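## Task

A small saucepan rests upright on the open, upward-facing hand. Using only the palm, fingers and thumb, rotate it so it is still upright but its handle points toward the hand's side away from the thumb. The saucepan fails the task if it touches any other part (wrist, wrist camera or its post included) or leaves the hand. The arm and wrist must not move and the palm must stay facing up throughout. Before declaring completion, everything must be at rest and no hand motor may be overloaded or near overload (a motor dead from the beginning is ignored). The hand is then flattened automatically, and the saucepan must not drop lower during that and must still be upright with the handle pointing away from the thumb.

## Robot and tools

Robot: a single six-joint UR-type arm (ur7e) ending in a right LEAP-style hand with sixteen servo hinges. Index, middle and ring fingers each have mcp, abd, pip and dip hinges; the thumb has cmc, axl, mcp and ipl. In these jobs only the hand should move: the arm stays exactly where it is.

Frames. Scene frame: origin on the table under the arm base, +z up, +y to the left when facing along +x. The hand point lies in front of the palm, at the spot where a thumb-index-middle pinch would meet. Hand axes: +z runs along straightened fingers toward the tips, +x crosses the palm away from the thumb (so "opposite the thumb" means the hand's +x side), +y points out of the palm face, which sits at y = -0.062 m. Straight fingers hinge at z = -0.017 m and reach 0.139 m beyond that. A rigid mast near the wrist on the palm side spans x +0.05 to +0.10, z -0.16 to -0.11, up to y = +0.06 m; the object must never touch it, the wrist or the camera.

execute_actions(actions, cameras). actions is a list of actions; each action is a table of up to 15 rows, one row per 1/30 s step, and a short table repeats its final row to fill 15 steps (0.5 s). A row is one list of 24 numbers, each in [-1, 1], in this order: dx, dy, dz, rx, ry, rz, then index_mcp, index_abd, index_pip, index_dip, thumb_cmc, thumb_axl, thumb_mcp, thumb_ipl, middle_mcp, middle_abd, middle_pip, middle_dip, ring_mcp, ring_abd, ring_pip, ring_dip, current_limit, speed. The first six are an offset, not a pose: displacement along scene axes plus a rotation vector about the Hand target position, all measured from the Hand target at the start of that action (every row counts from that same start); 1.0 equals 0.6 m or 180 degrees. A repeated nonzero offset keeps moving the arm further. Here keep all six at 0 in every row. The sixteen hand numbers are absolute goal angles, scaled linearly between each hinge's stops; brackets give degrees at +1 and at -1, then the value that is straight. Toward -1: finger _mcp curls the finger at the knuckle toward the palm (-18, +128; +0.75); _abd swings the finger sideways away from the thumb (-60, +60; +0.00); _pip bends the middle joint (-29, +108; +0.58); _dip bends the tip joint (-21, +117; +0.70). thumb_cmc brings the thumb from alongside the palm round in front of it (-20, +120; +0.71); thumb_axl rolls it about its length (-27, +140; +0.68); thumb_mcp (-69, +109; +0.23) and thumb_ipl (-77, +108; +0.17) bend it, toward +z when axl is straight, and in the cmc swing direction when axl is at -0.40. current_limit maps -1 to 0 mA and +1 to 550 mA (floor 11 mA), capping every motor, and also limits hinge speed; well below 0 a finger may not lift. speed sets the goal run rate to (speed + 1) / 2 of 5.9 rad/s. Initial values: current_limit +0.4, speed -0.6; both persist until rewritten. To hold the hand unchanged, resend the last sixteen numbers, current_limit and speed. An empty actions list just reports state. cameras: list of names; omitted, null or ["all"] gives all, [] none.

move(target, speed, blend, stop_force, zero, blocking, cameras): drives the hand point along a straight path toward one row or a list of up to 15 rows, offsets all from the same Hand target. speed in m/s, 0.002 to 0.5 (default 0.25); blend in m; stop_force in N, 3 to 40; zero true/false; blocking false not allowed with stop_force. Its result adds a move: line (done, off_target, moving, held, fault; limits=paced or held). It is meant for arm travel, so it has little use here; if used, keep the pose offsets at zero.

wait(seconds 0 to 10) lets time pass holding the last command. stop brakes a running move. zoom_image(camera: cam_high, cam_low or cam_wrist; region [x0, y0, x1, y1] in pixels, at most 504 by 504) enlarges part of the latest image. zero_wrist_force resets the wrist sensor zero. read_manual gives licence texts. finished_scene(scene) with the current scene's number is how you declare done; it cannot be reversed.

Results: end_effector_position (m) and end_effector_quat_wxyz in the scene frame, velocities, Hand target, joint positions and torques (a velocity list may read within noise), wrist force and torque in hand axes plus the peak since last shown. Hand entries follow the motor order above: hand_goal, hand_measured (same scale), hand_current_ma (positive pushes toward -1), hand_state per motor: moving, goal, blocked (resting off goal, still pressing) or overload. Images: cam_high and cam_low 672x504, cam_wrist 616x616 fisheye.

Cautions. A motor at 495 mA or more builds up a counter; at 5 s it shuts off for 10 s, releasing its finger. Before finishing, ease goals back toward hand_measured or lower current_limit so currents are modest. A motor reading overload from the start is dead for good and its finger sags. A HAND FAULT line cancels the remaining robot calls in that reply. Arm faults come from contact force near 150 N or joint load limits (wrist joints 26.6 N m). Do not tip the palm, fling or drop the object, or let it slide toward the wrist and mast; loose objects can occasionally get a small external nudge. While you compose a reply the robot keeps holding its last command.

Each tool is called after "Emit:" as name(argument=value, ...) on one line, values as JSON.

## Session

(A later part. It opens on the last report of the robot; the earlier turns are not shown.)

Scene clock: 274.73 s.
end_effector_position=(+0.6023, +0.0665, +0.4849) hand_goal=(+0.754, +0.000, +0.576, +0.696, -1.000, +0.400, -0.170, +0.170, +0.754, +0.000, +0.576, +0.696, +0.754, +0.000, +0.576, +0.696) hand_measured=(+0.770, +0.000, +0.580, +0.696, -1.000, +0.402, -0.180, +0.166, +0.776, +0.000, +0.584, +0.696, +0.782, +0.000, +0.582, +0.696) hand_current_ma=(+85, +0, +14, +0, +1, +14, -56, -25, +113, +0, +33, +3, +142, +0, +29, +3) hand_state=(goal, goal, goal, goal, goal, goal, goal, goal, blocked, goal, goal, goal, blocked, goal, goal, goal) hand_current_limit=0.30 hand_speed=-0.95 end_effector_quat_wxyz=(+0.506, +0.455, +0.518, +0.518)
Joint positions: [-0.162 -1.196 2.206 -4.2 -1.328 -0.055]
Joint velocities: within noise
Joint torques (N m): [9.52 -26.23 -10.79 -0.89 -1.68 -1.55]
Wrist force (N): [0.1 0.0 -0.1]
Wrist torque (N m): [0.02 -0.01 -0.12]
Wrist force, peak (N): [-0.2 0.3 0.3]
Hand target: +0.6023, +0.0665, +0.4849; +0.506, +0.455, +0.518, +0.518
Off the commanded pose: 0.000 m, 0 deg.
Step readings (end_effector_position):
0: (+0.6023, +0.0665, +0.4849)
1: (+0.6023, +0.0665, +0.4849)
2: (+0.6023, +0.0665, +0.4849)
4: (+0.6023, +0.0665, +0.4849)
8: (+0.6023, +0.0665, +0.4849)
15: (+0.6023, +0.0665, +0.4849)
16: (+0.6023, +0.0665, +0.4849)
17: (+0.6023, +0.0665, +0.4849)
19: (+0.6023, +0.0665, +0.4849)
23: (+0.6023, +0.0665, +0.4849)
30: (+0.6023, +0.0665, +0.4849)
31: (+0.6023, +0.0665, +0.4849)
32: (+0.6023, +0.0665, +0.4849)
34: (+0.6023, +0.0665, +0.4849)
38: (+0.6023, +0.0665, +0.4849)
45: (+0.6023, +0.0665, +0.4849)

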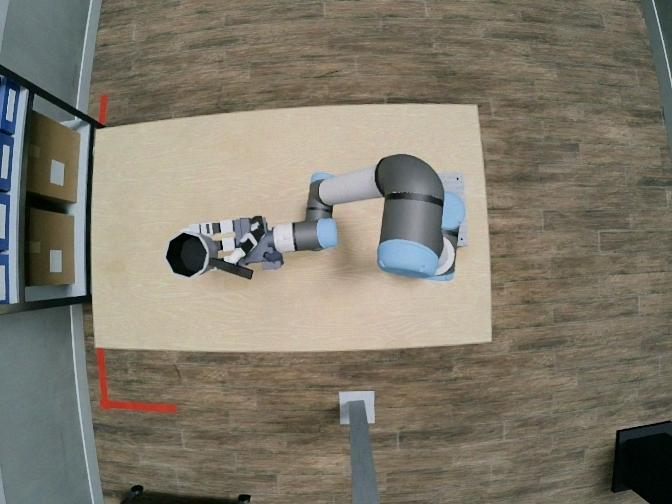

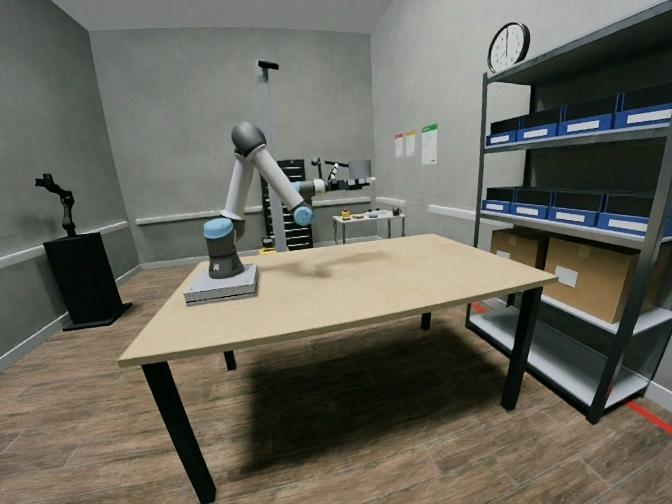

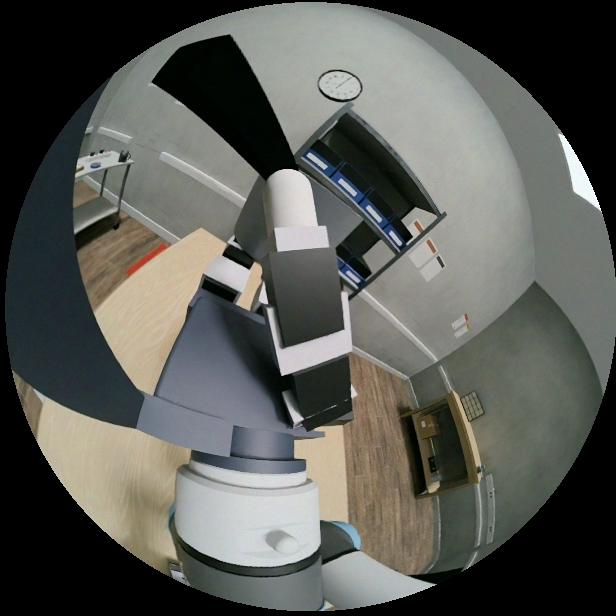

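Emit:
execute_actions(actions=[[[0,0,0,0,0,0,0.754,0,0.576,0.696,-1,0.25,-0.17,0.17,0.754,0,0.576,0.696,0.754,0,0.576,0.696,0.3,-0.95]],[[0,0,0,0,0,0,0.754,0,0.576,0.696,-1,0.15,-0.17,0.17,0.754,0,0.576,0.696,0.754,0,0.576,0.696,0.3,-0.95]],[[0,0,0,0,0,0,0.754,0,0.576,0.696,-1,0.15,-0.17,0.17,0.754,0,0.576,0.696,0.754,0,0.576,0.696,0.3,-0.95]]], cameras=["cam_high","cam_wrist","cam_low"])

Emit:
zoom_image(camera="cam_high", region=[150, 180, 290, 290])

Emit:
zoom_image(camera="cam_low", region=[300, 145, 390, 205])

Scene clock: 282.83 s.
end_effector_position=(+0.6023, +0.0665, +0.4849) hand_goal=(+0.754, +0.000, +0.576, +0.696, -1.000, +0.150, -0.170, +0.170, +0.754, +0.000, +0.576, +0.696, +0.754, +0.000, +0.576, +0.696) hand_measured=(+0.770, +0.000, +0.580, +0.696, -1.000, +0.150, -0.180, +0.166, +0.778, +0.000, +0.584, +0.696, +0.782, +0.000, +0.582, +0.696) hand_current_ma=(+85, +0, +14, +0, +1, +4, -56, -25, +119, +0, +38, +3, +144, +0, +29, +3) hand_state=(goal, goal, goal, goal, goal, goal, goal, goal, blocked, goal, goal, goal, blocked, goal, goal, goal) hand_current_limit=0.30 hand_speed=-0.95 end_effector_quat_wxyz=(+0.506, +0.455, +0.518, +0.518)
Joint positions: [-0.162 -1.196 2.206 -4.2 -1.328 -0.055]
Joint velocities: within noise
Joint torques (N m): [10.1 -26.5 -10.72 -0.95 -1.59 -1.47]
Wrist force (N): [0.0 0.0 0.3]
Wrist torque (N m): [-0.02 -0.01 -0.12]
Wrist force, peak (N): [-0.2 0.1 0.4]
Hand target: +0.6023, +0.0665, +0.4849; +0.506, +0.455, +0.518, +0.518
Off the commanded pose: 0.000 m, 0 deg.
Step readings (end_effector_position):
0: (+0.6023, +0.0665, +0.4849)
1: (+0.6023, +0.0665, +0.4849)
2: (+0.6023, +0.0665, +0.4849)
4: (+0.6023, +0.0665, +0.4849)
8: (+0.6023, +0.0665, +0.4849)
15: (+0.6023, +0.0665, +0.4849)
16: (+0.6023, +0.0665, +0.4849)
17: (+0.6023, +0.0665, +0.4849)
19: (+0.6023, +0.0665, +0.4849)
23: (+0.6023, +0.0665, +0.4849)
30: (+0.6023, +0.0665, +0.4849)
31: (+0.6023, +0.0665, +0.4849)
32: (+0.6023, +0.0665, +0.4849)
34: (+0.6023, +0.0665, +0.4849)
38: (+0.6023, +0.0665, +0.4849)
45: (+0.6023, +0.0665, +0.4849)

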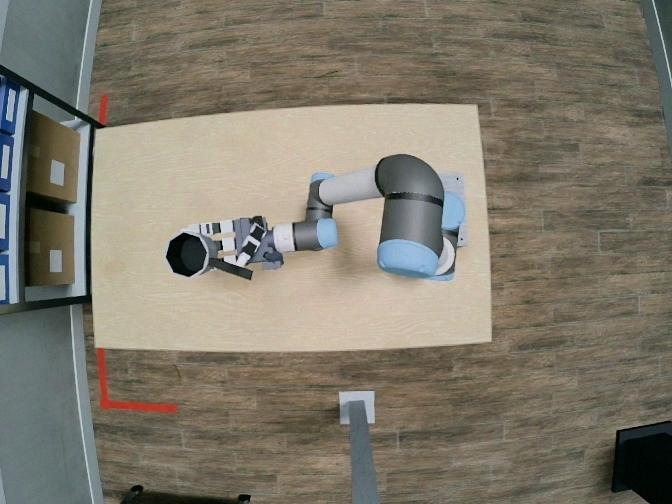

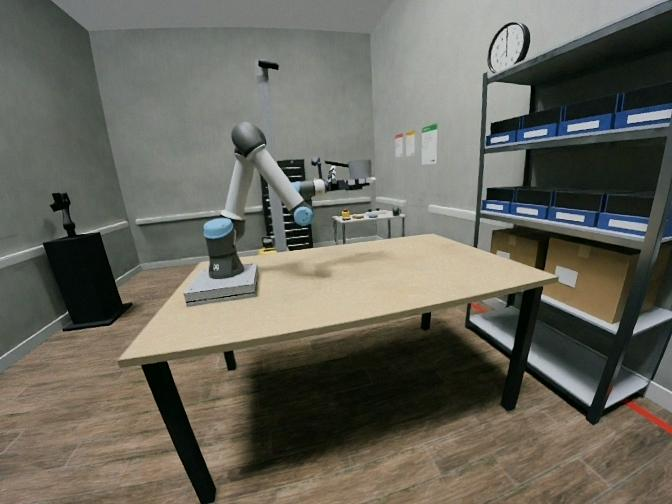

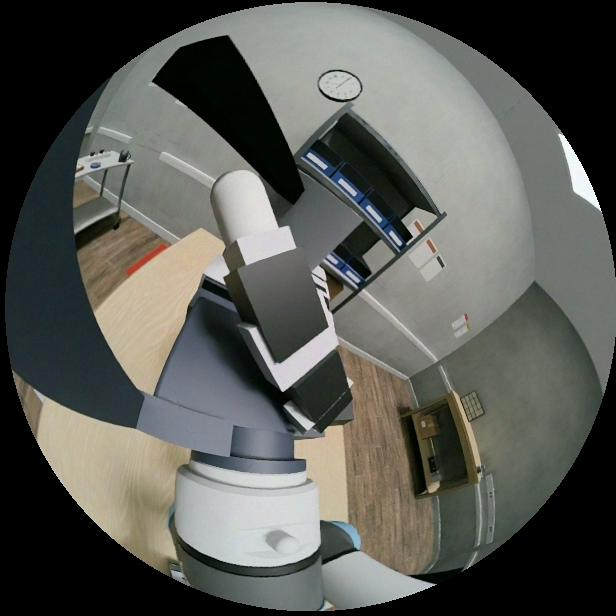

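Scaled by 3.600 from the camera's 672x504 image, which has a finer 960x720 frame.

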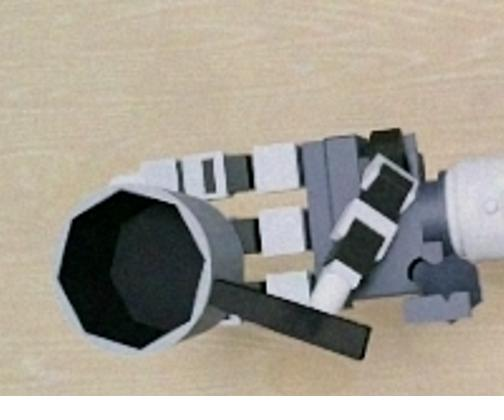

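Scaled by 5.600 from the camera's 672x504 image, which has a finer 960x720 frame.

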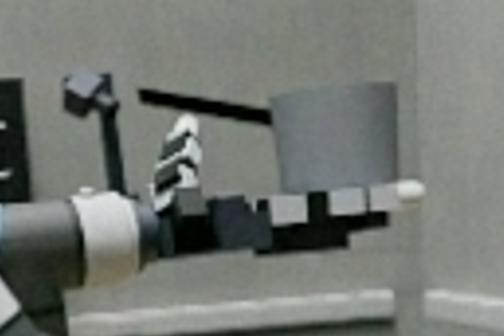

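Emit:
execute_actions(actions=[[[0,0,0,0,0,0,0.754,0,0.576,0.696,-0.8,0.4,-0.17,0.17,0.754,0,0.576,0.696,0.754,0,0.576,0.696,0.3,-0.9]],[[0,0,0,0,0,0,0.754,0,0.576,0.696,-0.8,0.4,0,0.17,0.754,0,0.576,0.696,0.754,0,0.576,0.696,0.3,-0.9]],[[0,0,0,0,0,0,0.754,0,0.576,0.696,-0.8,0.4,0,0.17,0.754,0,0.576,0.696,0.754,0,0.576,0.696,0.3,-0.95]]], cameras=["cam_high","cam_wrist","cam_low"])

Emit:
zoom_image(camera="cam_high", region=[150, 180, 290, 290])

Emit:
zoom_image(camera="cam_low", region=[300, 145, 390, 205])

Scene clock: 305.00 s.
end_effector_position=(+0.6023, +0.0665, +0.4849) hand_goal=(+0.754, +0.000, +0.576, +0.696, -0.800, +0.400, +0.000, +0.170, +0.754, +0.000, +0.576, +0.696, +0.754, +0.000, +0.576, +0.696) hand_measured=(+0.770, +0.000, +0.580, +0.696, -0.812, +0.396, -0.008, +0.166, +0.778, +0.000, +0.584, +0.696, +0.782, +0.000, +0.582, +0.696) hand_current_ma=(+85, +0, +14, +0, -58, -24, -43, -21, +119, +0, +38, +3, +144, +0, +29, +3) hand_state=(goal, goal, goal, goal, goal, goal, goal, goal, blocked, goal, goal, goal, blocked, goal, goal, goal) hand_current_limit=0.30 hand_speed=-0.95 end_effector_quat_wxyz=(+0.506, +0.455, +0.518, +0.518)
Joint positions: [-0.162 -1.196 2.206 -4.2 -1.328 -0.055]
Joint velocities: within noise
Joint torques (N m): [8.45 -26.82 -12.12 -0.48 -1.61 -1.78]
Wrist force (N): [0.0 0.0 0.3]
Wrist torque (N m): [-0.03 -0.01 -0.10]
Wrist force, peak (N): [0.1 0.2 0.5]
Hand target: +0.6023, +0.0665, +0.4849; +0.506, +0.455, +0.518, +0.518
Off the commanded pose: 0.000 m, 0 deg.
Step readings (end_effector_position):
0: (+0.6023, +0.0665, +0.4849)
1: (+0.6023, +0.0665, +0.4849)
2: (+0.6023, +0.0665, +0.4849)
4: (+0.6023, +0.0665, +0.4849)
8: (+0.6023, +0.0665, +0.4849)
15: (+0.6023, +0.0665, +0.4849)
16: (+0.6023, +0.0665, +0.4849)
17: (+0.6023, +0.0665, +0.4849)
19: (+0.6023, +0.0665, +0.4849)
23: (+0.6023, +0.0665, +0.4849)
30: (+0.6023, +0.0665, +0.4849)
31: (+0.6023, +0.0665, +0.4849)
32: (+0.6023, +0.0665, +0.4849)
34: (+0.6023, +0.0665, +0.4849)
38: (+0.6023, +0.0665, +0.4849)
45: (+0.6023, +0.0665, +0.4849)

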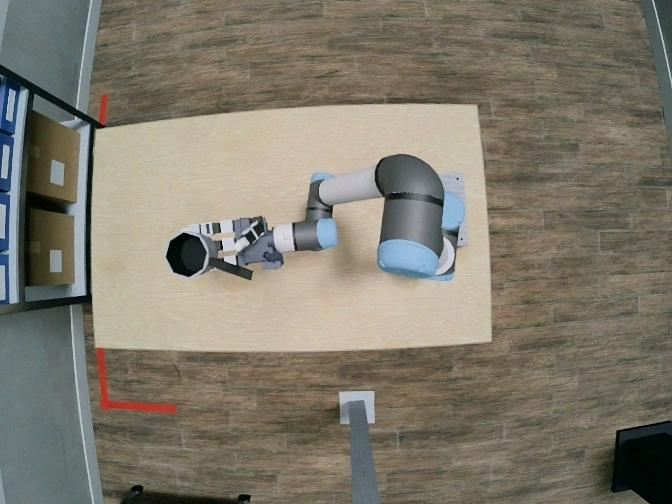

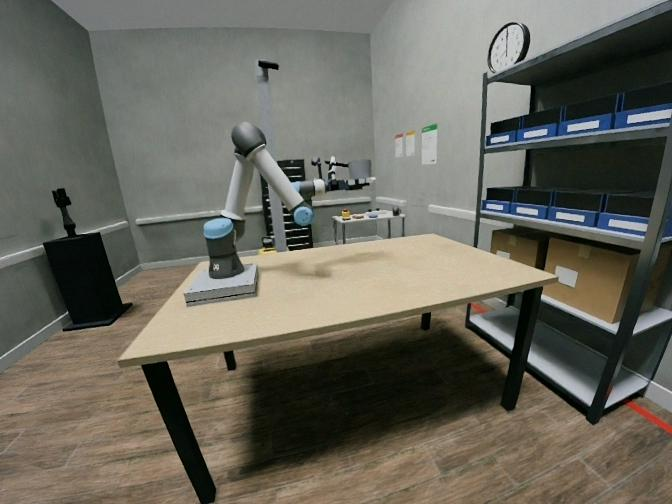

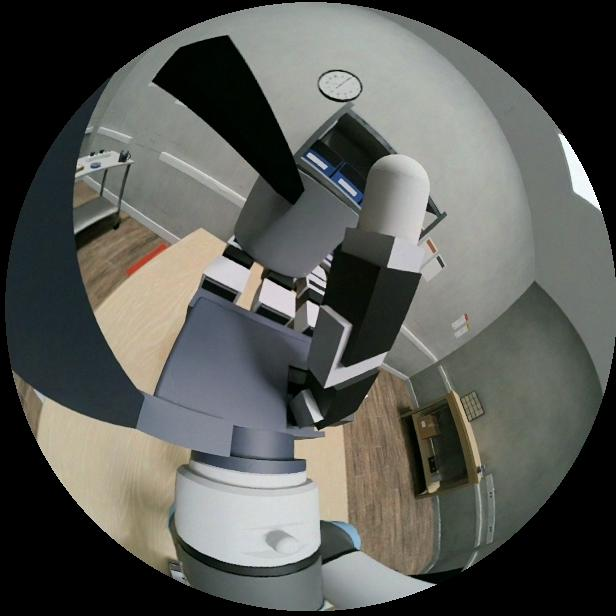

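Scaled by 3.600 from the camera's 672x504 image, which has a finer 960x720 frame.

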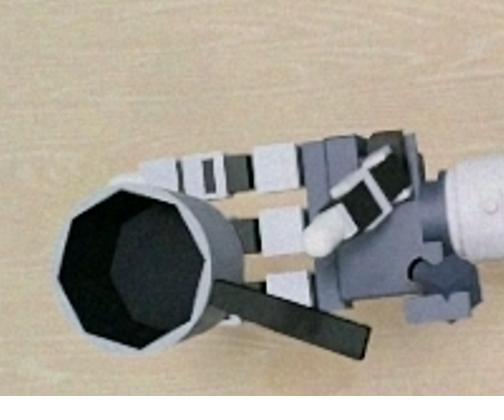

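Scaled by 5.600 from the camera's 672x504 image, which has a finer 960x720 frame.

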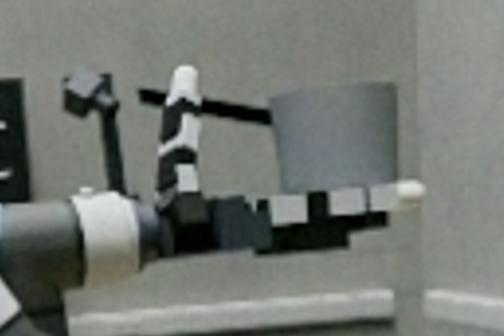

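Emit:
execute_actions(actions=[[[0,0,0,0,0,0,0.754,0,0.576,0.696,-1,0.4,0,0.17,0.754,0,0.576,0.696,0.754,0,0.576,0.696,0.3,-0.95]],[[0,0,0,0,0,0,0.754,0,0.576,0.696,-1,0.4,0,0.17,0.754,0,0.576,0.696,0.754,0,0.576,0.696,0.3,-0.95]],[[0,0,0,0,0,0,0.754,0,0.576,0.696,-1,0.25,0,0.17,0.754,0,0.576,0.696,0.754,0,0.576,0.696,0.3,-0.95]],[[0,0,0,0,0,0,0.754,0,0.576,0.696,-1,0.25,0,0.17,0.754,0,0.576,0.696,0.754,0,0.576,0.696,0.3,-0.95]]], cameras=["cam_high","cam_wrist","cam_low"])

Emit:
zoom_image(camera="cam_high", region=[150, 180, 290, 290])

Emit:
zoom_image(camera="cam_low", region=[300, 145, 390, 205])

Scene clock: 316.03 s.
end_effector_position=(+0.6023, +0.0665, +0.4849) hand_goal=(+0.754, +0.000, +0.576, +0.696, -1.000, +0.250, +0.000, +0.170, +0.754, +0.000, +0.576, +0.696, +0.754, +0.000, +0.576, +0.696) hand_measured=(+0.770, +0.000, +0.580, +0.696, -1.000, +0.252, -0.008, +0.166, +0.778, +0.000, +0.584, +0.696, +0.782, +0.000, +0.582, +0.696) hand_current_ma=(+85, +0, +14, +0, +0, +8, -43, -21, +120, +0, +38, +3, +144, +0, +29, +3) hand_state=(goal, goal, goal, goal, goal, goal, goal, goal, blocked, goal, goal, goal, blocked, goal, goal, goal) hand_current_limit=0.30 hand_speed=-0.95 end_effector_quat_wxyz=(+0.506, +0.455, +0.518, +0.518)
Joint positions: [-0.162 -1.196 2.206 -4.2 -1.328 -0.055]
Joint velocities: within noise
Joint torques (N m): [8.1 -26.81 -11.76 -0.24 -1.54 -1.48]
Wrist force (N): [0.0 0.0 0.4]
Wrist torque (N m): [-0.03 -0.01 -0.12]
Wrist force, peak (N): [-0.2 0.1 0.5]
Hand target: +0.6023, +0.0665, +0.4849; +0.506, +0.455, +0.518, +0.518
Off the commanded pose: 0.000 m, 0 deg.
Step readings (end_effector_position):
0: (+0.6023, +0.0665, +0.4849)
1: (+0.6023, +0.0665, +0.4849)
2: (+0.6023, +0.0665, +0.4849)
4: (+0.6023, +0.0665, +0.4849)
8: (+0.6023, +0.0665, +0.4849)
15: (+0.6023, +0.0665, +0.4849)
16: (+0.6023, +0.0665, +0.4849)
17: (+0.6023, +0.0665, +0.4849)
19: (+0.6023, +0.0665, +0.4849)
23: (+0.6023, +0.0665, +0.4849)
30: (+0.6023, +0.0665, +0.4849)
31: (+0.6023, +0.0665, +0.4849)
32: (+0.6023, +0.0665, +0.4849)
34: (+0.6023, +0.0665, +0.4849)
38: (+0.6023, +0.0665, +0.4849)
45: (+0.6023, +0.0665, +0.4849)
46: (+0.6023, +0.0665, +0.4849)
47: (+0.6023, +0.0665, +0.4849)
49: (+0.6023, +0.0665, +0.4849)
53: (+0.6023, +0.0665, +0.4849)
60: (+0.6023, +0.0665, +0.4849)

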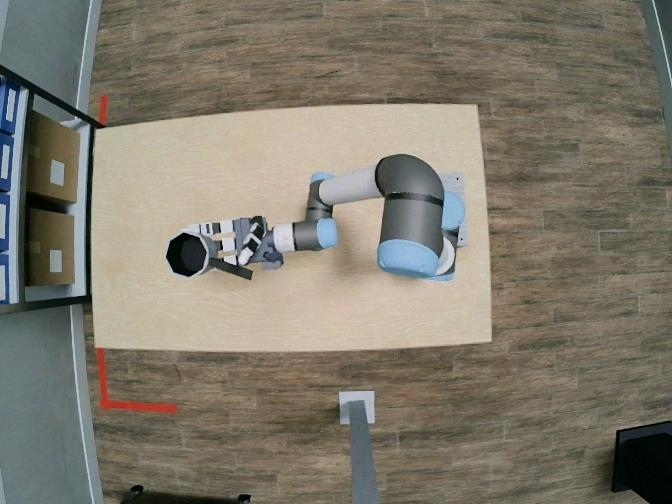

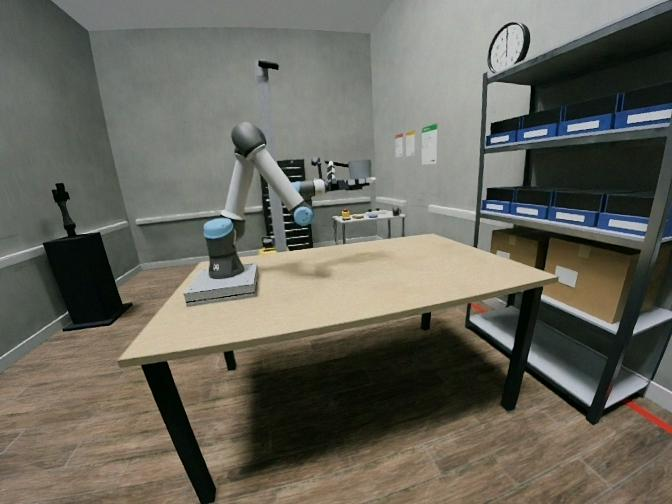

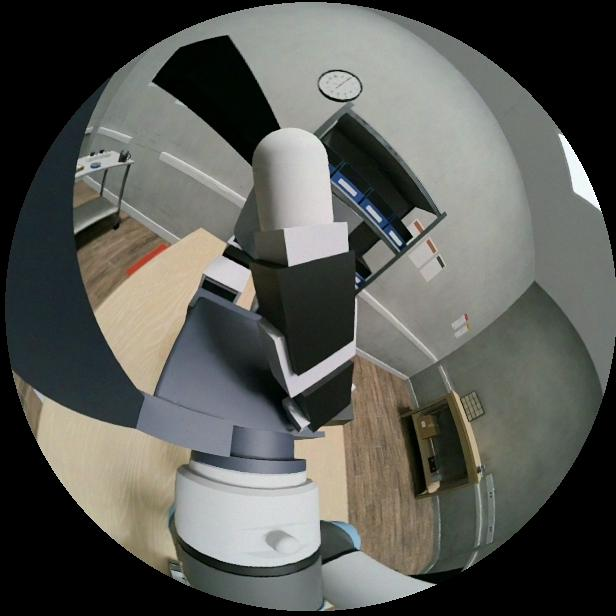

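Scaled by 3.600 from the camera's 672x504 image, which has a finer 960x720 frame.

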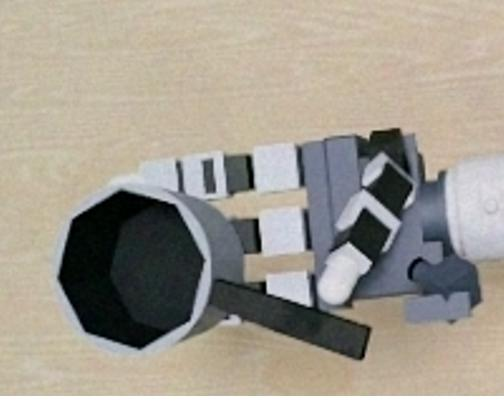

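Scaled by 5.600 from the camera's 672x504 image, which has a finer 960x720 frame.

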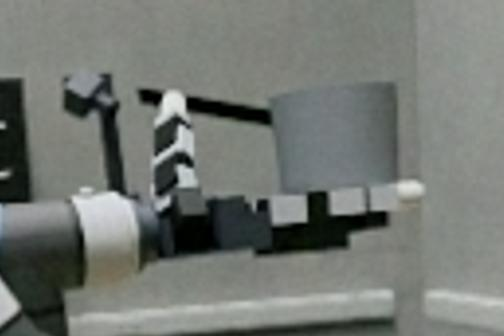

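Emit:
execute_actions(actions=[[[0,0,0,0,0,0,0.754,0,0.576,0.696,-1,0.05,0,0.17,0.754,0,0.576,0.696,0.754,0,0.576,0.696,0.3,-0.95]],[[0,0,0,0,0,0,0.754,0,0.576,0.696,-1,0.05,0,0.17,0.754,0,0.576,0.696,0.754,0,0.576,0.696,0.3,-0.95]],[[0,0,0,0,0,0,0.754,0,0.576,0.696,-1,0.05,0,0.17,0.754,0,0.576,0.696,0.754,0,0.576,0.696,0.3,-0.95]]], cameras=["cam_high","cam_wrist","cam_low"])

Emit:
zoom_image(camera="cam_high", region=[150, 180, 290, 290])

Emit:
zoom_image(camera="cam_low", region=[300, 145, 390, 205])

Scene clock: 323.47 s.
end_effector_position=(+0.6023, +0.0665, +0.4849) hand_goal=(+0.754, +0.000, +0.576, +0.696, -1.000, +0.050, +0.000, +0.170, +0.754, +0.000, +0.576, +0.696, +0.754, +0.000, +0.576, +0.696) hand_measured=(+0.770, +0.000, +0.580, +0.696, -1.000, +0.052, -0.008, +0.166, +0.778, +0.000, +0.584, +0.696, +0.782, +0.000, +0.582, +0.696) hand_current_ma=(+85, +0, +14, +0, +0, +9, -43, -21, +120, +0, +38, +3, +144, +0, +29, +3) hand_state=(goal, goal, goal, goal, goal, goal, goal, goal, blocked, goal, goal, goal, blocked, goal, goal, goal) hand_current_limit=0.30 hand_speed=-0.95 end_effector_quat_wxyz=(+0.506, +0.455, +0.518, +0.518)
Joint positions: [-0.162 -1.196 2.206 -4.2 -1.328 -0.055]
Joint velocities: within noise
Joint torques (N m): [8.27 -29.19 -11.82 -0.03 -1.33 -1.32]
Wrist force (N): [-0.1 0.1 0.1]
Wrist torque (N m): [0.01 0.02 -0.13]
Wrist force, peak (N): [-0.2 0.1 0.5]
Hand target: +0.6023, +0.0665, +0.4849; +0.506, +0.455, +0.518, +0.518
Off the commanded pose: 0.000 m, 0 deg.
Step readings (end_effector_position):
0: (+0.6023, +0.0665, +0.4849)
1: (+0.6023, +0.0665, +0.4849)
2: (+0.6023, +0.0665, +0.4849)
4: (+0.6023, +0.0665, +0.4849)
8: (+0.6023, +0.0665, +0.4849)
15: (+0.6023, +0.0665, +0.4849)
16: (+0.6023, +0.0665, +0.4849)
17: (+0.6023, +0.0665, +0.4849)
19: (+0.6023, +0.0665, +0.4849)
23: (+0.6023, +0.0665, +0.4849)
30: (+0.6023, +0.0665, +0.4849)
31: (+0.6023, +0.0665, +0.4849)
32: (+0.6023, +0.0665, +0.4849)
34: (+0.6023, +0.0665, +0.4849)
38: (+0.6023, +0.0665, +0.4849)
45: (+0.6023, +0.0665, +0.4849)

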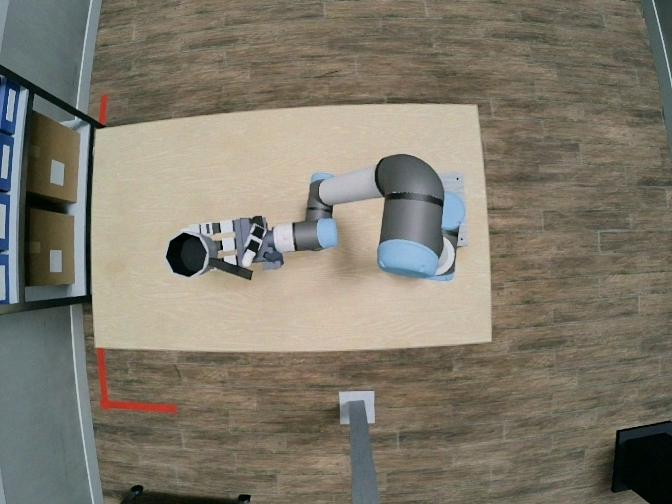

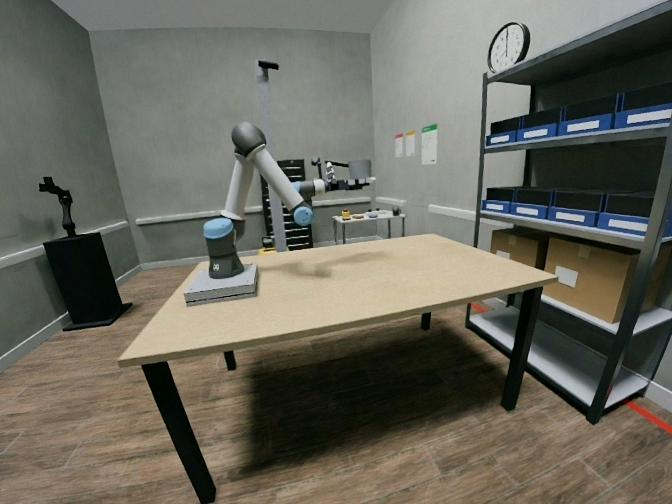

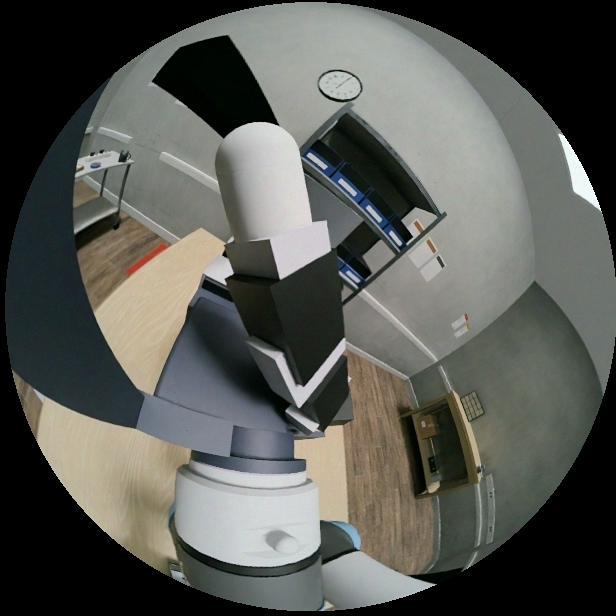

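Scaled by 3.600 from the camera's 672x504 image, which has a finer 960x720 frame.

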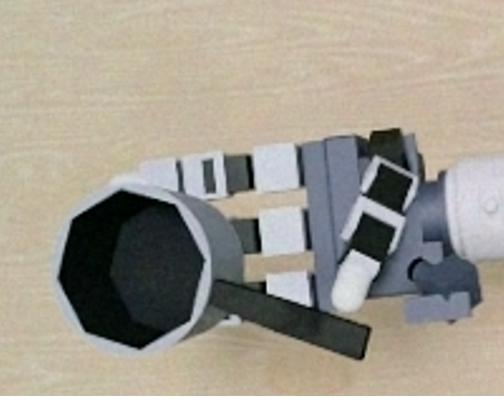

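Scaled by 5.600 from the camera's 672x504 image, which has a finer 960x720 frame.

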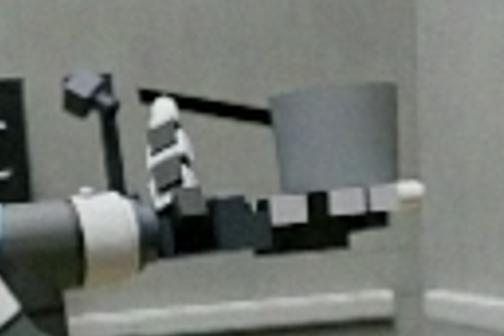

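Emit:
execute_actions(actions=[[[0,0,0,0,0,0,0.754,0,0.576,0.696,-1,-0.1,0.03,0.1,0.754,0,0.576,0.696,0.754,0,0.576,0.696,0.3,-0.95]],[[0,0,0,0,0,0,0.754,0,0.576,0.696,-1,-0.1,0.03,0.1,0.754,0,0.576,0.696,0.754,0,0.576,0.696,0.3,-0.95]],[[0,0,0,0,0,0,0.754,0,0.576,0.696,-1,-0.1,0.03,0.1,0.754,0,0.576,0.696,0.754,0,0.576,0.696,0.3,-0.95]]], cameras=["cam_high","cam_low"])

Emit:
zoom_image(camera="cam_high", region=[150, 180, 290, 290])

Emit:
zoom_image(camera="cam_low", region=[300, 145, 390, 205])

Scene clock: 331.17 s.
end_effector_position=(+0.6023, +0.0665, +0.4849) hand_goal=(+0.754, +0.000, +0.576, +0.696, -1.000, -0.100, +0.030, +0.100, +0.754, +0.000, +0.576, +0.696, +0.754, +0.000, +0.576, +0.696) hand_measured=(+0.770, +0.000, +0.580, +0.696, -1.000, -0.098, +0.020, +0.100, +0.778, +0.000, +0.584, +0.696, +0.782, +0.000, +0.582, +0.696) hand_current_ma=(+85, +0, +14, +0, +0, +11, -62, +5, +120, +0, +38, +3, +144, +0, +29, +3) hand_state=(goal, goal, goal, goal, goal, goal, goal, goal, blocked, goal, goal, goal, blocked, goal, goal, goal) hand_current_limit=0.30 hand_speed=-0.95 end_effector_quat_wxyz=(+0.506, +0.455, +0.518, +0.518)
Joint positions: [-0.162 -1.196 2.206 -4.2 -1.328 -0.055]
Joint velocities: within noise
Joint torques (N m): [6.95 -27.78 -12.79 -0.11 -1.57 -1.29]
Wrist force (N): [-0.1 0.0 0.4]
Wrist torque (N m): [-0.03 0.01 -0.13]
Wrist force, peak (N): [-0.2 -0.1 0.4]
Hand target: +0.6023, +0.0665, +0.4849; +0.506, +0.455, +0.518, +0.518
Off the commanded pose: 0.000 m, 0 deg.
Step readings (end_effector_position):
0: (+0.6023, +0.0665, +0.4849)
1: (+0.6023, +0.0665, +0.4849)
2: (+0.6023, +0.0665, +0.4849)
4: (+0.6023, +0.0665, +0.4849)
8: (+0.6023, +0.0665, +0.4849)
15: (+0.6023, +0.0665, +0.4849)
16: (+0.6023, +0.0665, +0.4849)
17: (+0.6023, +0.0665, +0.4849)
19: (+0.6023, +0.0665, +0.4849)
23: (+0.6023, +0.0665, +0.4849)
30: (+0.6023, +0.0665, +0.4849)
31: (+0.6023, +0.0665, +0.4849)
32: (+0.6023, +0.0665, +0.4849)
34: (+0.6023, +0.0665, +0.4849)
38: (+0.6023, +0.0665, +0.4849)
45: (+0.6023, +0.0665, +0.4849)
Images, in order (width x height): cam_high 672x504, cam_low 672x504.

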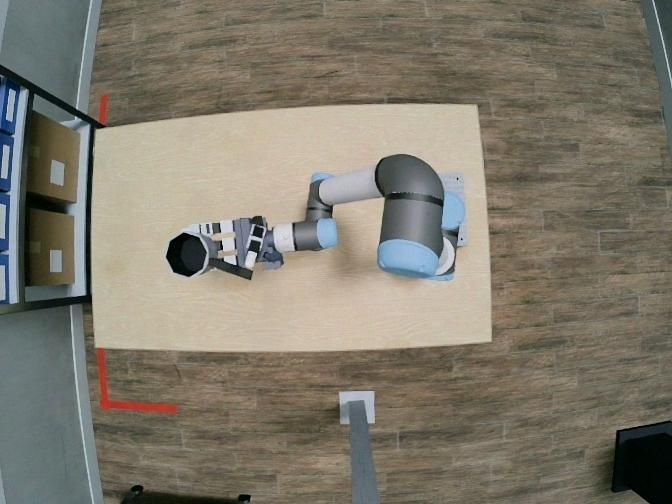

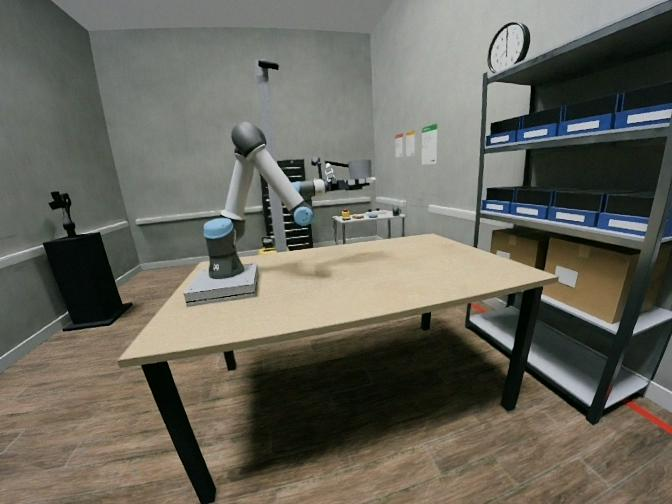

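Scaled by 3.600 from the camera's 672x504 image, which has a finer 960x720 frame.

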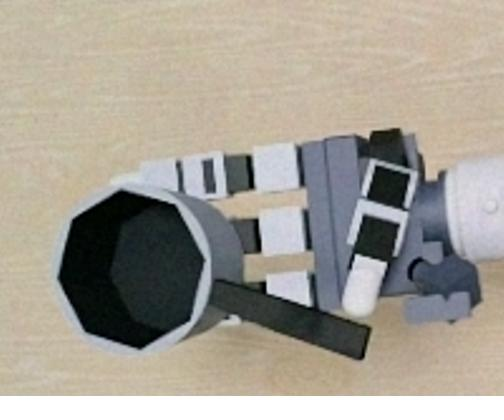

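Scaled by 5.600 from the camera's 672x504 image, which has a finer 960x720 frame.

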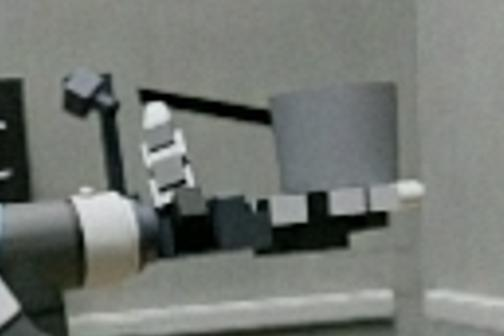

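Emit:
execute_actions(actions=[[[0,0,0,0,0,0,0.754,0,0.576,0.696,-0.6,0.4,0.15,0.15,0.754,0,0.576,0.696,0.754,0,0.576,0.696,0.3,-0.8]],[[0,0,0,0,0,0,0.754,0,0.576,0.696,0.2,0.6,0.15,0.15,0.754,0,0.576,0.696,0.754,0,0.576,0.696,0.3,-0.8]],[[0,0,0,0,0,0,0.754,0,0.576,0.696,0.2,0.6,0.15,0.15,0.754,0,0.576,0.696,0.754,0,0.576,0.696,0.3,-0.8]],[[0,0,0,0,0,0,0.754,0.2,0.576,0.696,0.2,0.6,0.15,0.15,0.754,0.2,0.576,0.696,0.754,0.2,0.576,0.696,0.4,-0.95]],[[0,0,0,0,0,0,0.754,0.2,0.576,0.696,0.2,0.6,0.15,0.15,0.754,0.2,0.576,0.696,0.754,0.2,0.576,0.696,0.4,-0.95]],[[0,0,0,0,0,0,0.754,0.2,0.576,0.696,0.2,0.6,0.15,0.15,0.754,0.2,0.576,0.696,0.754,0.2,0.576,0.696,0.4,-0.95]]], cameras=["cam_high","cam_wrist","cam_low"])

Emit:
zoom_image(camera="cam_high", region=[150, 180, 290, 290])

Emit:
zoom_image(camera="cam_low", region=[300, 145, 390, 205])

Scene clock: 349.27 s.
end_effector_position=(+0.6023, +0.0665, +0.4849) hand_goal=(+0.754, +0.200, +0.576, +0.696, +0.200, +0.600, +0.150, +0.150, +0.754, +0.200, +0.576, +0.696, +0.754, +0.200, +0.576, +0.696) hand_measured=(+0.770, +0.196, +0.580, +0.696, +0.208, +0.598, +0.148, +0.148, +0.778, +0.192, +0.584, +0.696, +0.782, +0.190, +0.582, +0.696) hand_current_ma=(+85, -17, +14, +0, +34, -10, -11, -12, +120, -29, +38, +3, +144, -40, +30, +3) hand_state=(goal, goal, goal, goal, goal, goal, goal, goal, blocked, goal, goal, goal, blocked, goal, goal, goal) hand_current_limit=0.40 hand_speed=-0.95 end_effector_quat_wxyz=(+0.506, +0.455, +0.518, +0.518)
Joint positions: [-0.162 -1.196 2.206 -4.2 -1.328 -0.055]
Joint velocities: within noise
Joint torques (N m): [7.21 -29.26 -13.22 -0.1 -1.5 -1.74]
Wrist force (N): [-0.2 0.0 0.2]
Wrist torque (N m): [-0.02 0.02 -0.01]
Wrist force, peak (N): [-0.2 0.3 0.4]
Hand target: +0.6023, +0.0665, +0.4849; +0.506, +0.455, +0.518, +0.518
Off the commanded pose: 0.000 m, 0 deg.
Step readings (end_effector_position):
0: (+0.6023, +0.0665, +0.4849)
1: (+0.6023, +0.0665, +0.4849)
2: (+0.6023, +0.0665, +0.4849)
4: (+0.6023, +0.0665, +0.4849)
8: (+0.6023, +0.0665, +0.4849)
15: (+0.6023, +0.0665, +0.4849)
16: (+0.6023, +0.0665, +0.4849)
17: (+0.6023, +0.0665, +0.4849)
19: (+0.6023, +0.0665, +0.4849)
23: (+0.6023, +0.0665, +0.4849)
30: (+0.6023, +0.0665, +0.4849)
31: (+0.6023, +0.0665, +0.4849)
32: (+0.6023, +0.0665, +0.4849)
34: (+0.6023, +0.0665, +0.4849)
38: (+0.6023, +0.0665, +0.4849)
45: (+0.6023, +0.0665, +0.4849)
46: (+0.6023, +0.0665, +0.4849)
47: (+0.6023, +0.0665, +0.4849)
49: (+0.6023, +0.0665, +0.4849)
53: (+0.6023, +0.0665, +0.4849)
60: (+0.6023, +0.0665, +0.4849)
61: (+0.6023, +0.0665, +0.4849)
62: (+0.6023, +0.0665, +0.4849)
64: (+0.6023, +0.0665, +0.4849)
68: (+0.6023, +0.0665, +0.4849)
75: (+0.6023, +0.0665, +0.4849)
76: (+0.6023, +0.0665, +0.4849)
77: (+0.6023, +0.0665, +0.4849)
79: (+0.6023, +0.0665, +0.4849)
83: (+0.6023, +0.0665, +0.4849)
90: (+0.6023, +0.0665, +0.4849)

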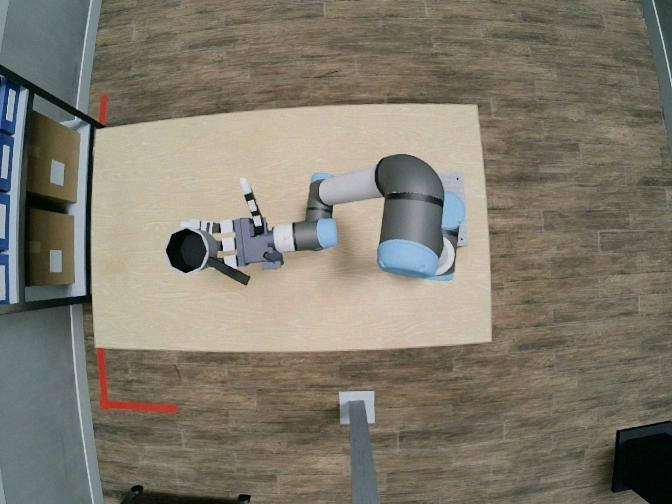

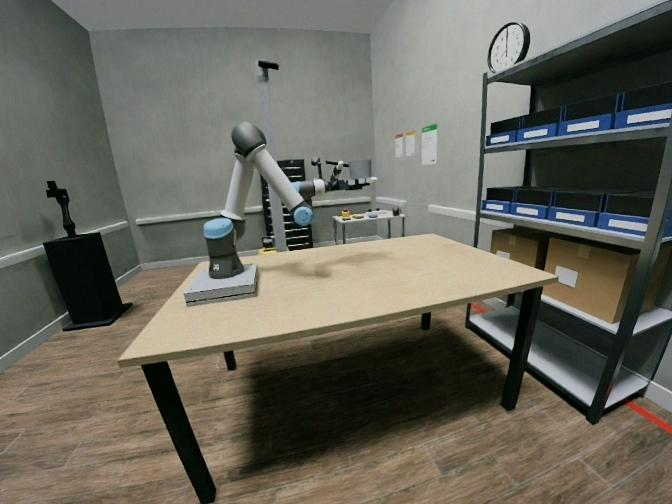

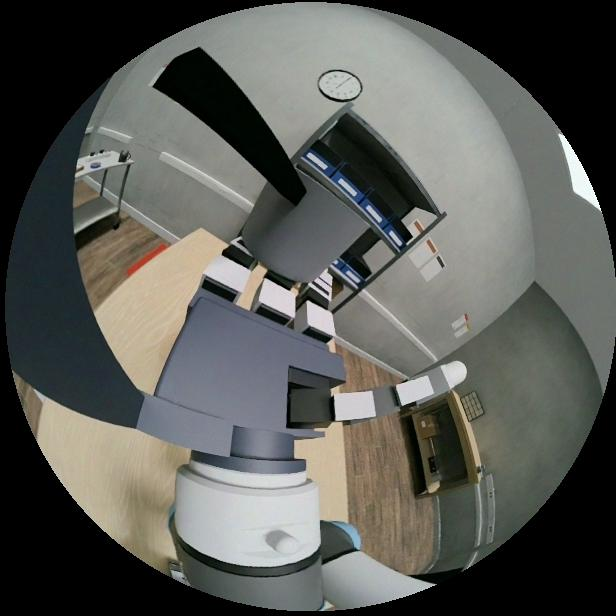

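Scaled by 3.600 from the camera's 672x504 image, which has a finer 960x720 frame.

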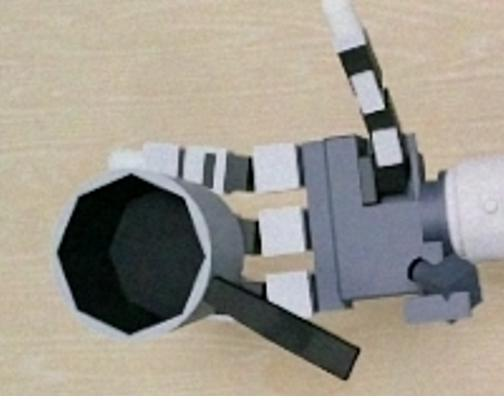

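Scaled by 5.600 from the camera's 672x504 image, which has a finer 960x720 frame.

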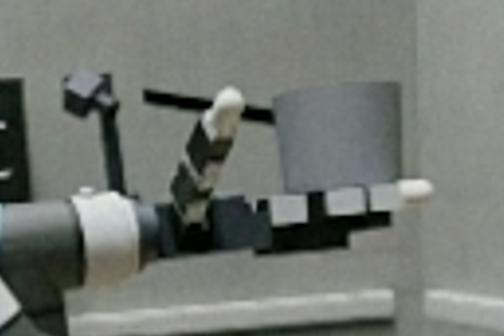

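Emit:
execute_actions(actions=[[[0,0,0,0,0,0,0.754,0.5,0.576,0.696,0.2,0.6,0.15,0.15,0.754,0.5,0.576,0.696,0.754,0.5,0.576,0.696,0.4,-0.95]],[[0,0,0,0,0,0,0.754,0.5,0.576,0.696,0.2,0.6,0.15,0.15,0.754,0.5,0.576,0.696,0.754,0.5,0.576,0.696,0.4,-0.95]],[[0,0,0,0,0,0,0.754,0.5,0.576,0.696,0.2,0.6,0.15,0.15,0.754,0.5,0.576,0.696,0.754,0.5,0.576,0.696,0.4,-0.95]],[[0,0,0,0,0,0,0.754,0.5,0.576,0.696,0.2,0.6,0.15,0.15,0.754,0.5,0.576,0.696,0.754,0.5,0.576,0.696,0.4,-0.95]],[[0,0,0,0,0,0,0.754,0.5,0.576,0.696,0.2,0.6,0.15,0.15,0.754,0.5,0.576,0.696,0.754,0.5,0.576,0.696,0.4,-0.95]]], cameras=["cam_high","cam_wrist","cam_low"])

Emit:
zoom_image(camera="cam_high", region=[150, 180, 290, 290])

Emit:
zoom_image(camera="cam_low", region=[300, 145, 390, 205])

Scene clock: 359.97 s.
end_effector_position=(+0.6023, +0.0665, +0.4849) hand_goal=(+0.754, +0.500, +0.576, +0.696, +0.200, +0.600, +0.150, +0.150, +0.754, +0.500, +0.576, +0.696, +0.754, +0.500, +0.576, +0.696) hand_measured=(+0.770, +0.496, +0.580, +0.696, +0.208, +0.598, +0.148, +0.148, +0.778, +0.496, +0.584, +0.696, +0.782, +0.488, +0.584, +0.698) hand_current_ma=(+85, -16, +14, +0, +34, -10, -11, -12, +120, -20, +38, +3, +144, -50, +37, +6) hand_state=(goal, goal, goal, goal, goal, goal, goal, goal, blocked, goal, goal, goal, blocked, goal, goal, goal) hand_current_limit=0.40 hand_speed=-0.95 end_effector_quat_wxyz=(+0.506, +0.455, +0.518, +0.518)
Joint positions: [-0.162 -1.196 2.206 -4.2 -1.328 -0.055]
Joint velocities: within noise
Joint torques (N m): [6.77 -27.74 -12 -0.1 -1.36 -1.44]
Wrist force (N): [-0.1 0.1 0.2]
Wrist torque (N m): [-0.02 0.01 0.05]
Wrist force, peak (N): [-0.1 0.1 0.5]
Hand target: +0.6023, +0.0665, +0.4849; +0.506, +0.455, +0.518, +0.518
Off the commanded pose: 0.000 m, 0 deg.
Step readings (end_effector_position):
0: (+0.6023, +0.0665, +0.4849)
1: (+0.6023, +0.0665, +0.4849)
2: (+0.6023, +0.0665, +0.4849)
4: (+0.6023, +0.0665, +0.4849)
8: (+0.6023, +0.0665, +0.4849)
15: (+0.6023, +0.0665, +0.4849)
16: (+0.6023, +0.0665, +0.4849)
17: (+0.6023, +0.0665, +0.4849)
19: (+0.6023, +0.0665, +0.4849)
23: (+0.6023, +0.0665, +0.4849)
30: (+0.6023, +0.0665, +0.4849)
31: (+0.6023, +0.0665, +0.4849)
32: (+0.6023, +0.0665, +0.4849)
34: (+0.6023, +0.0665, +0.4849)
38: (+0.6023, +0.0665, +0.4849)
45: (+0.6023, +0.0665, +0.4849)
46: (+0.6023, +0.0665, +0.4849)
47: (+0.6023, +0.0665, +0.4849)
49: (+0.6023, +0.0665, +0.4849)
53: (+0.6023, +0.0665, +0.4849)
60: (+0.6023, +0.0665, +0.4849)
61: (+0.6023, +0.0665, +0.4849)
62: (+0.6023, +0.0665, +0.4849)
64: (+0.6023, +0.0665, +0.4849)
68: (+0.6023, +0.0665, +0.4849)
75: (+0.6023, +0.0665, +0.4849)

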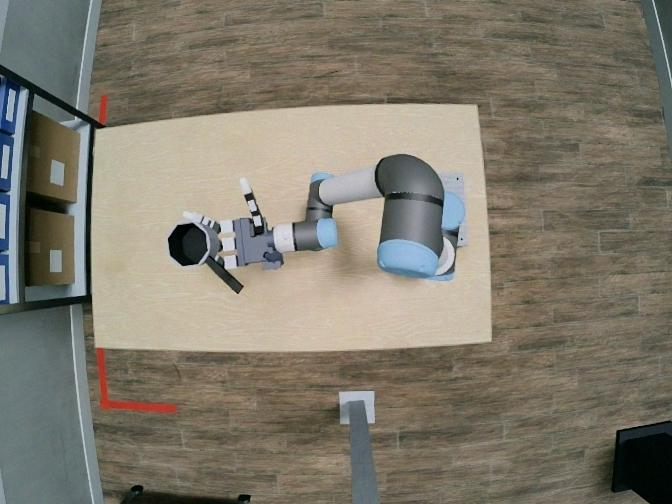

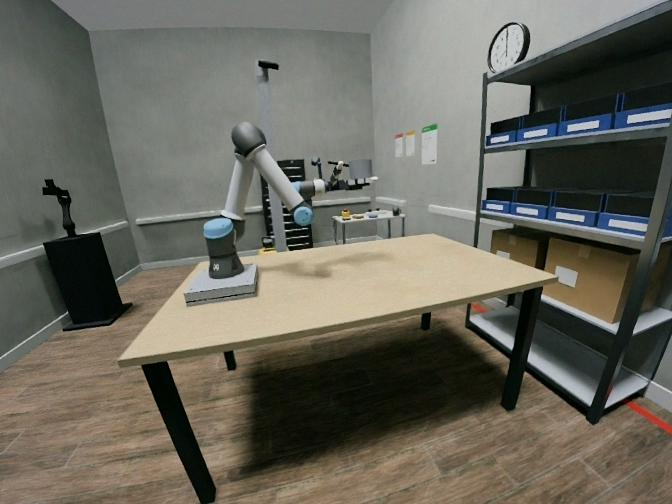

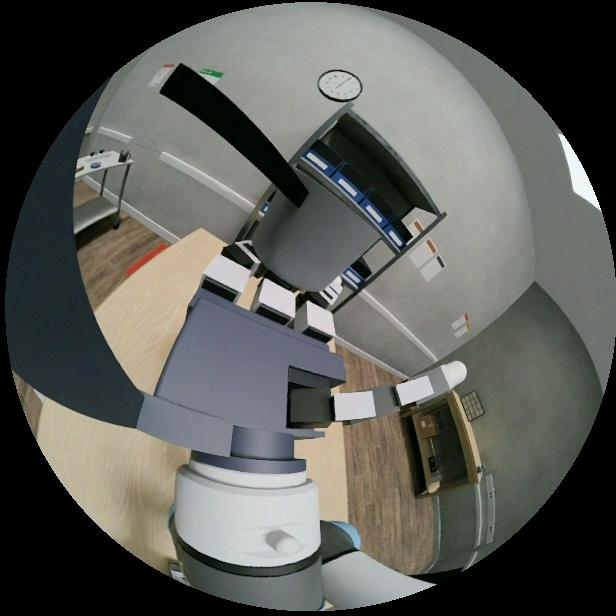

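Scaled by 3.600 from the camera's 672x504 image, which has a finer 960x720 frame.

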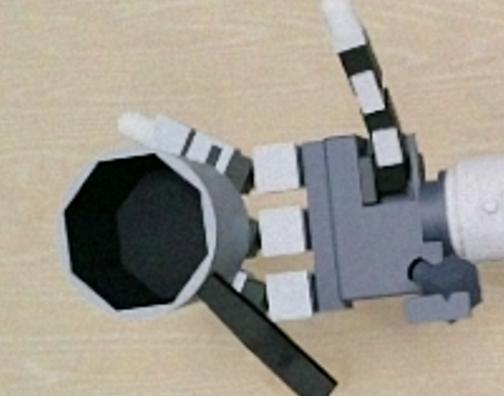

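Scaled by 5.600 from the camera's 672x504 image, which has a finer 960x720 frame.

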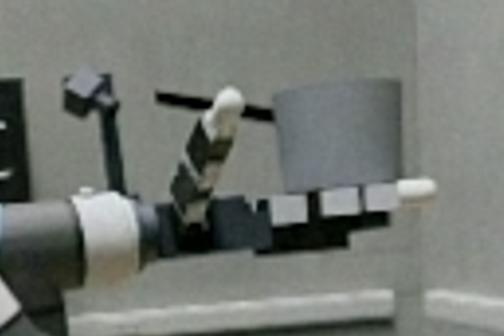

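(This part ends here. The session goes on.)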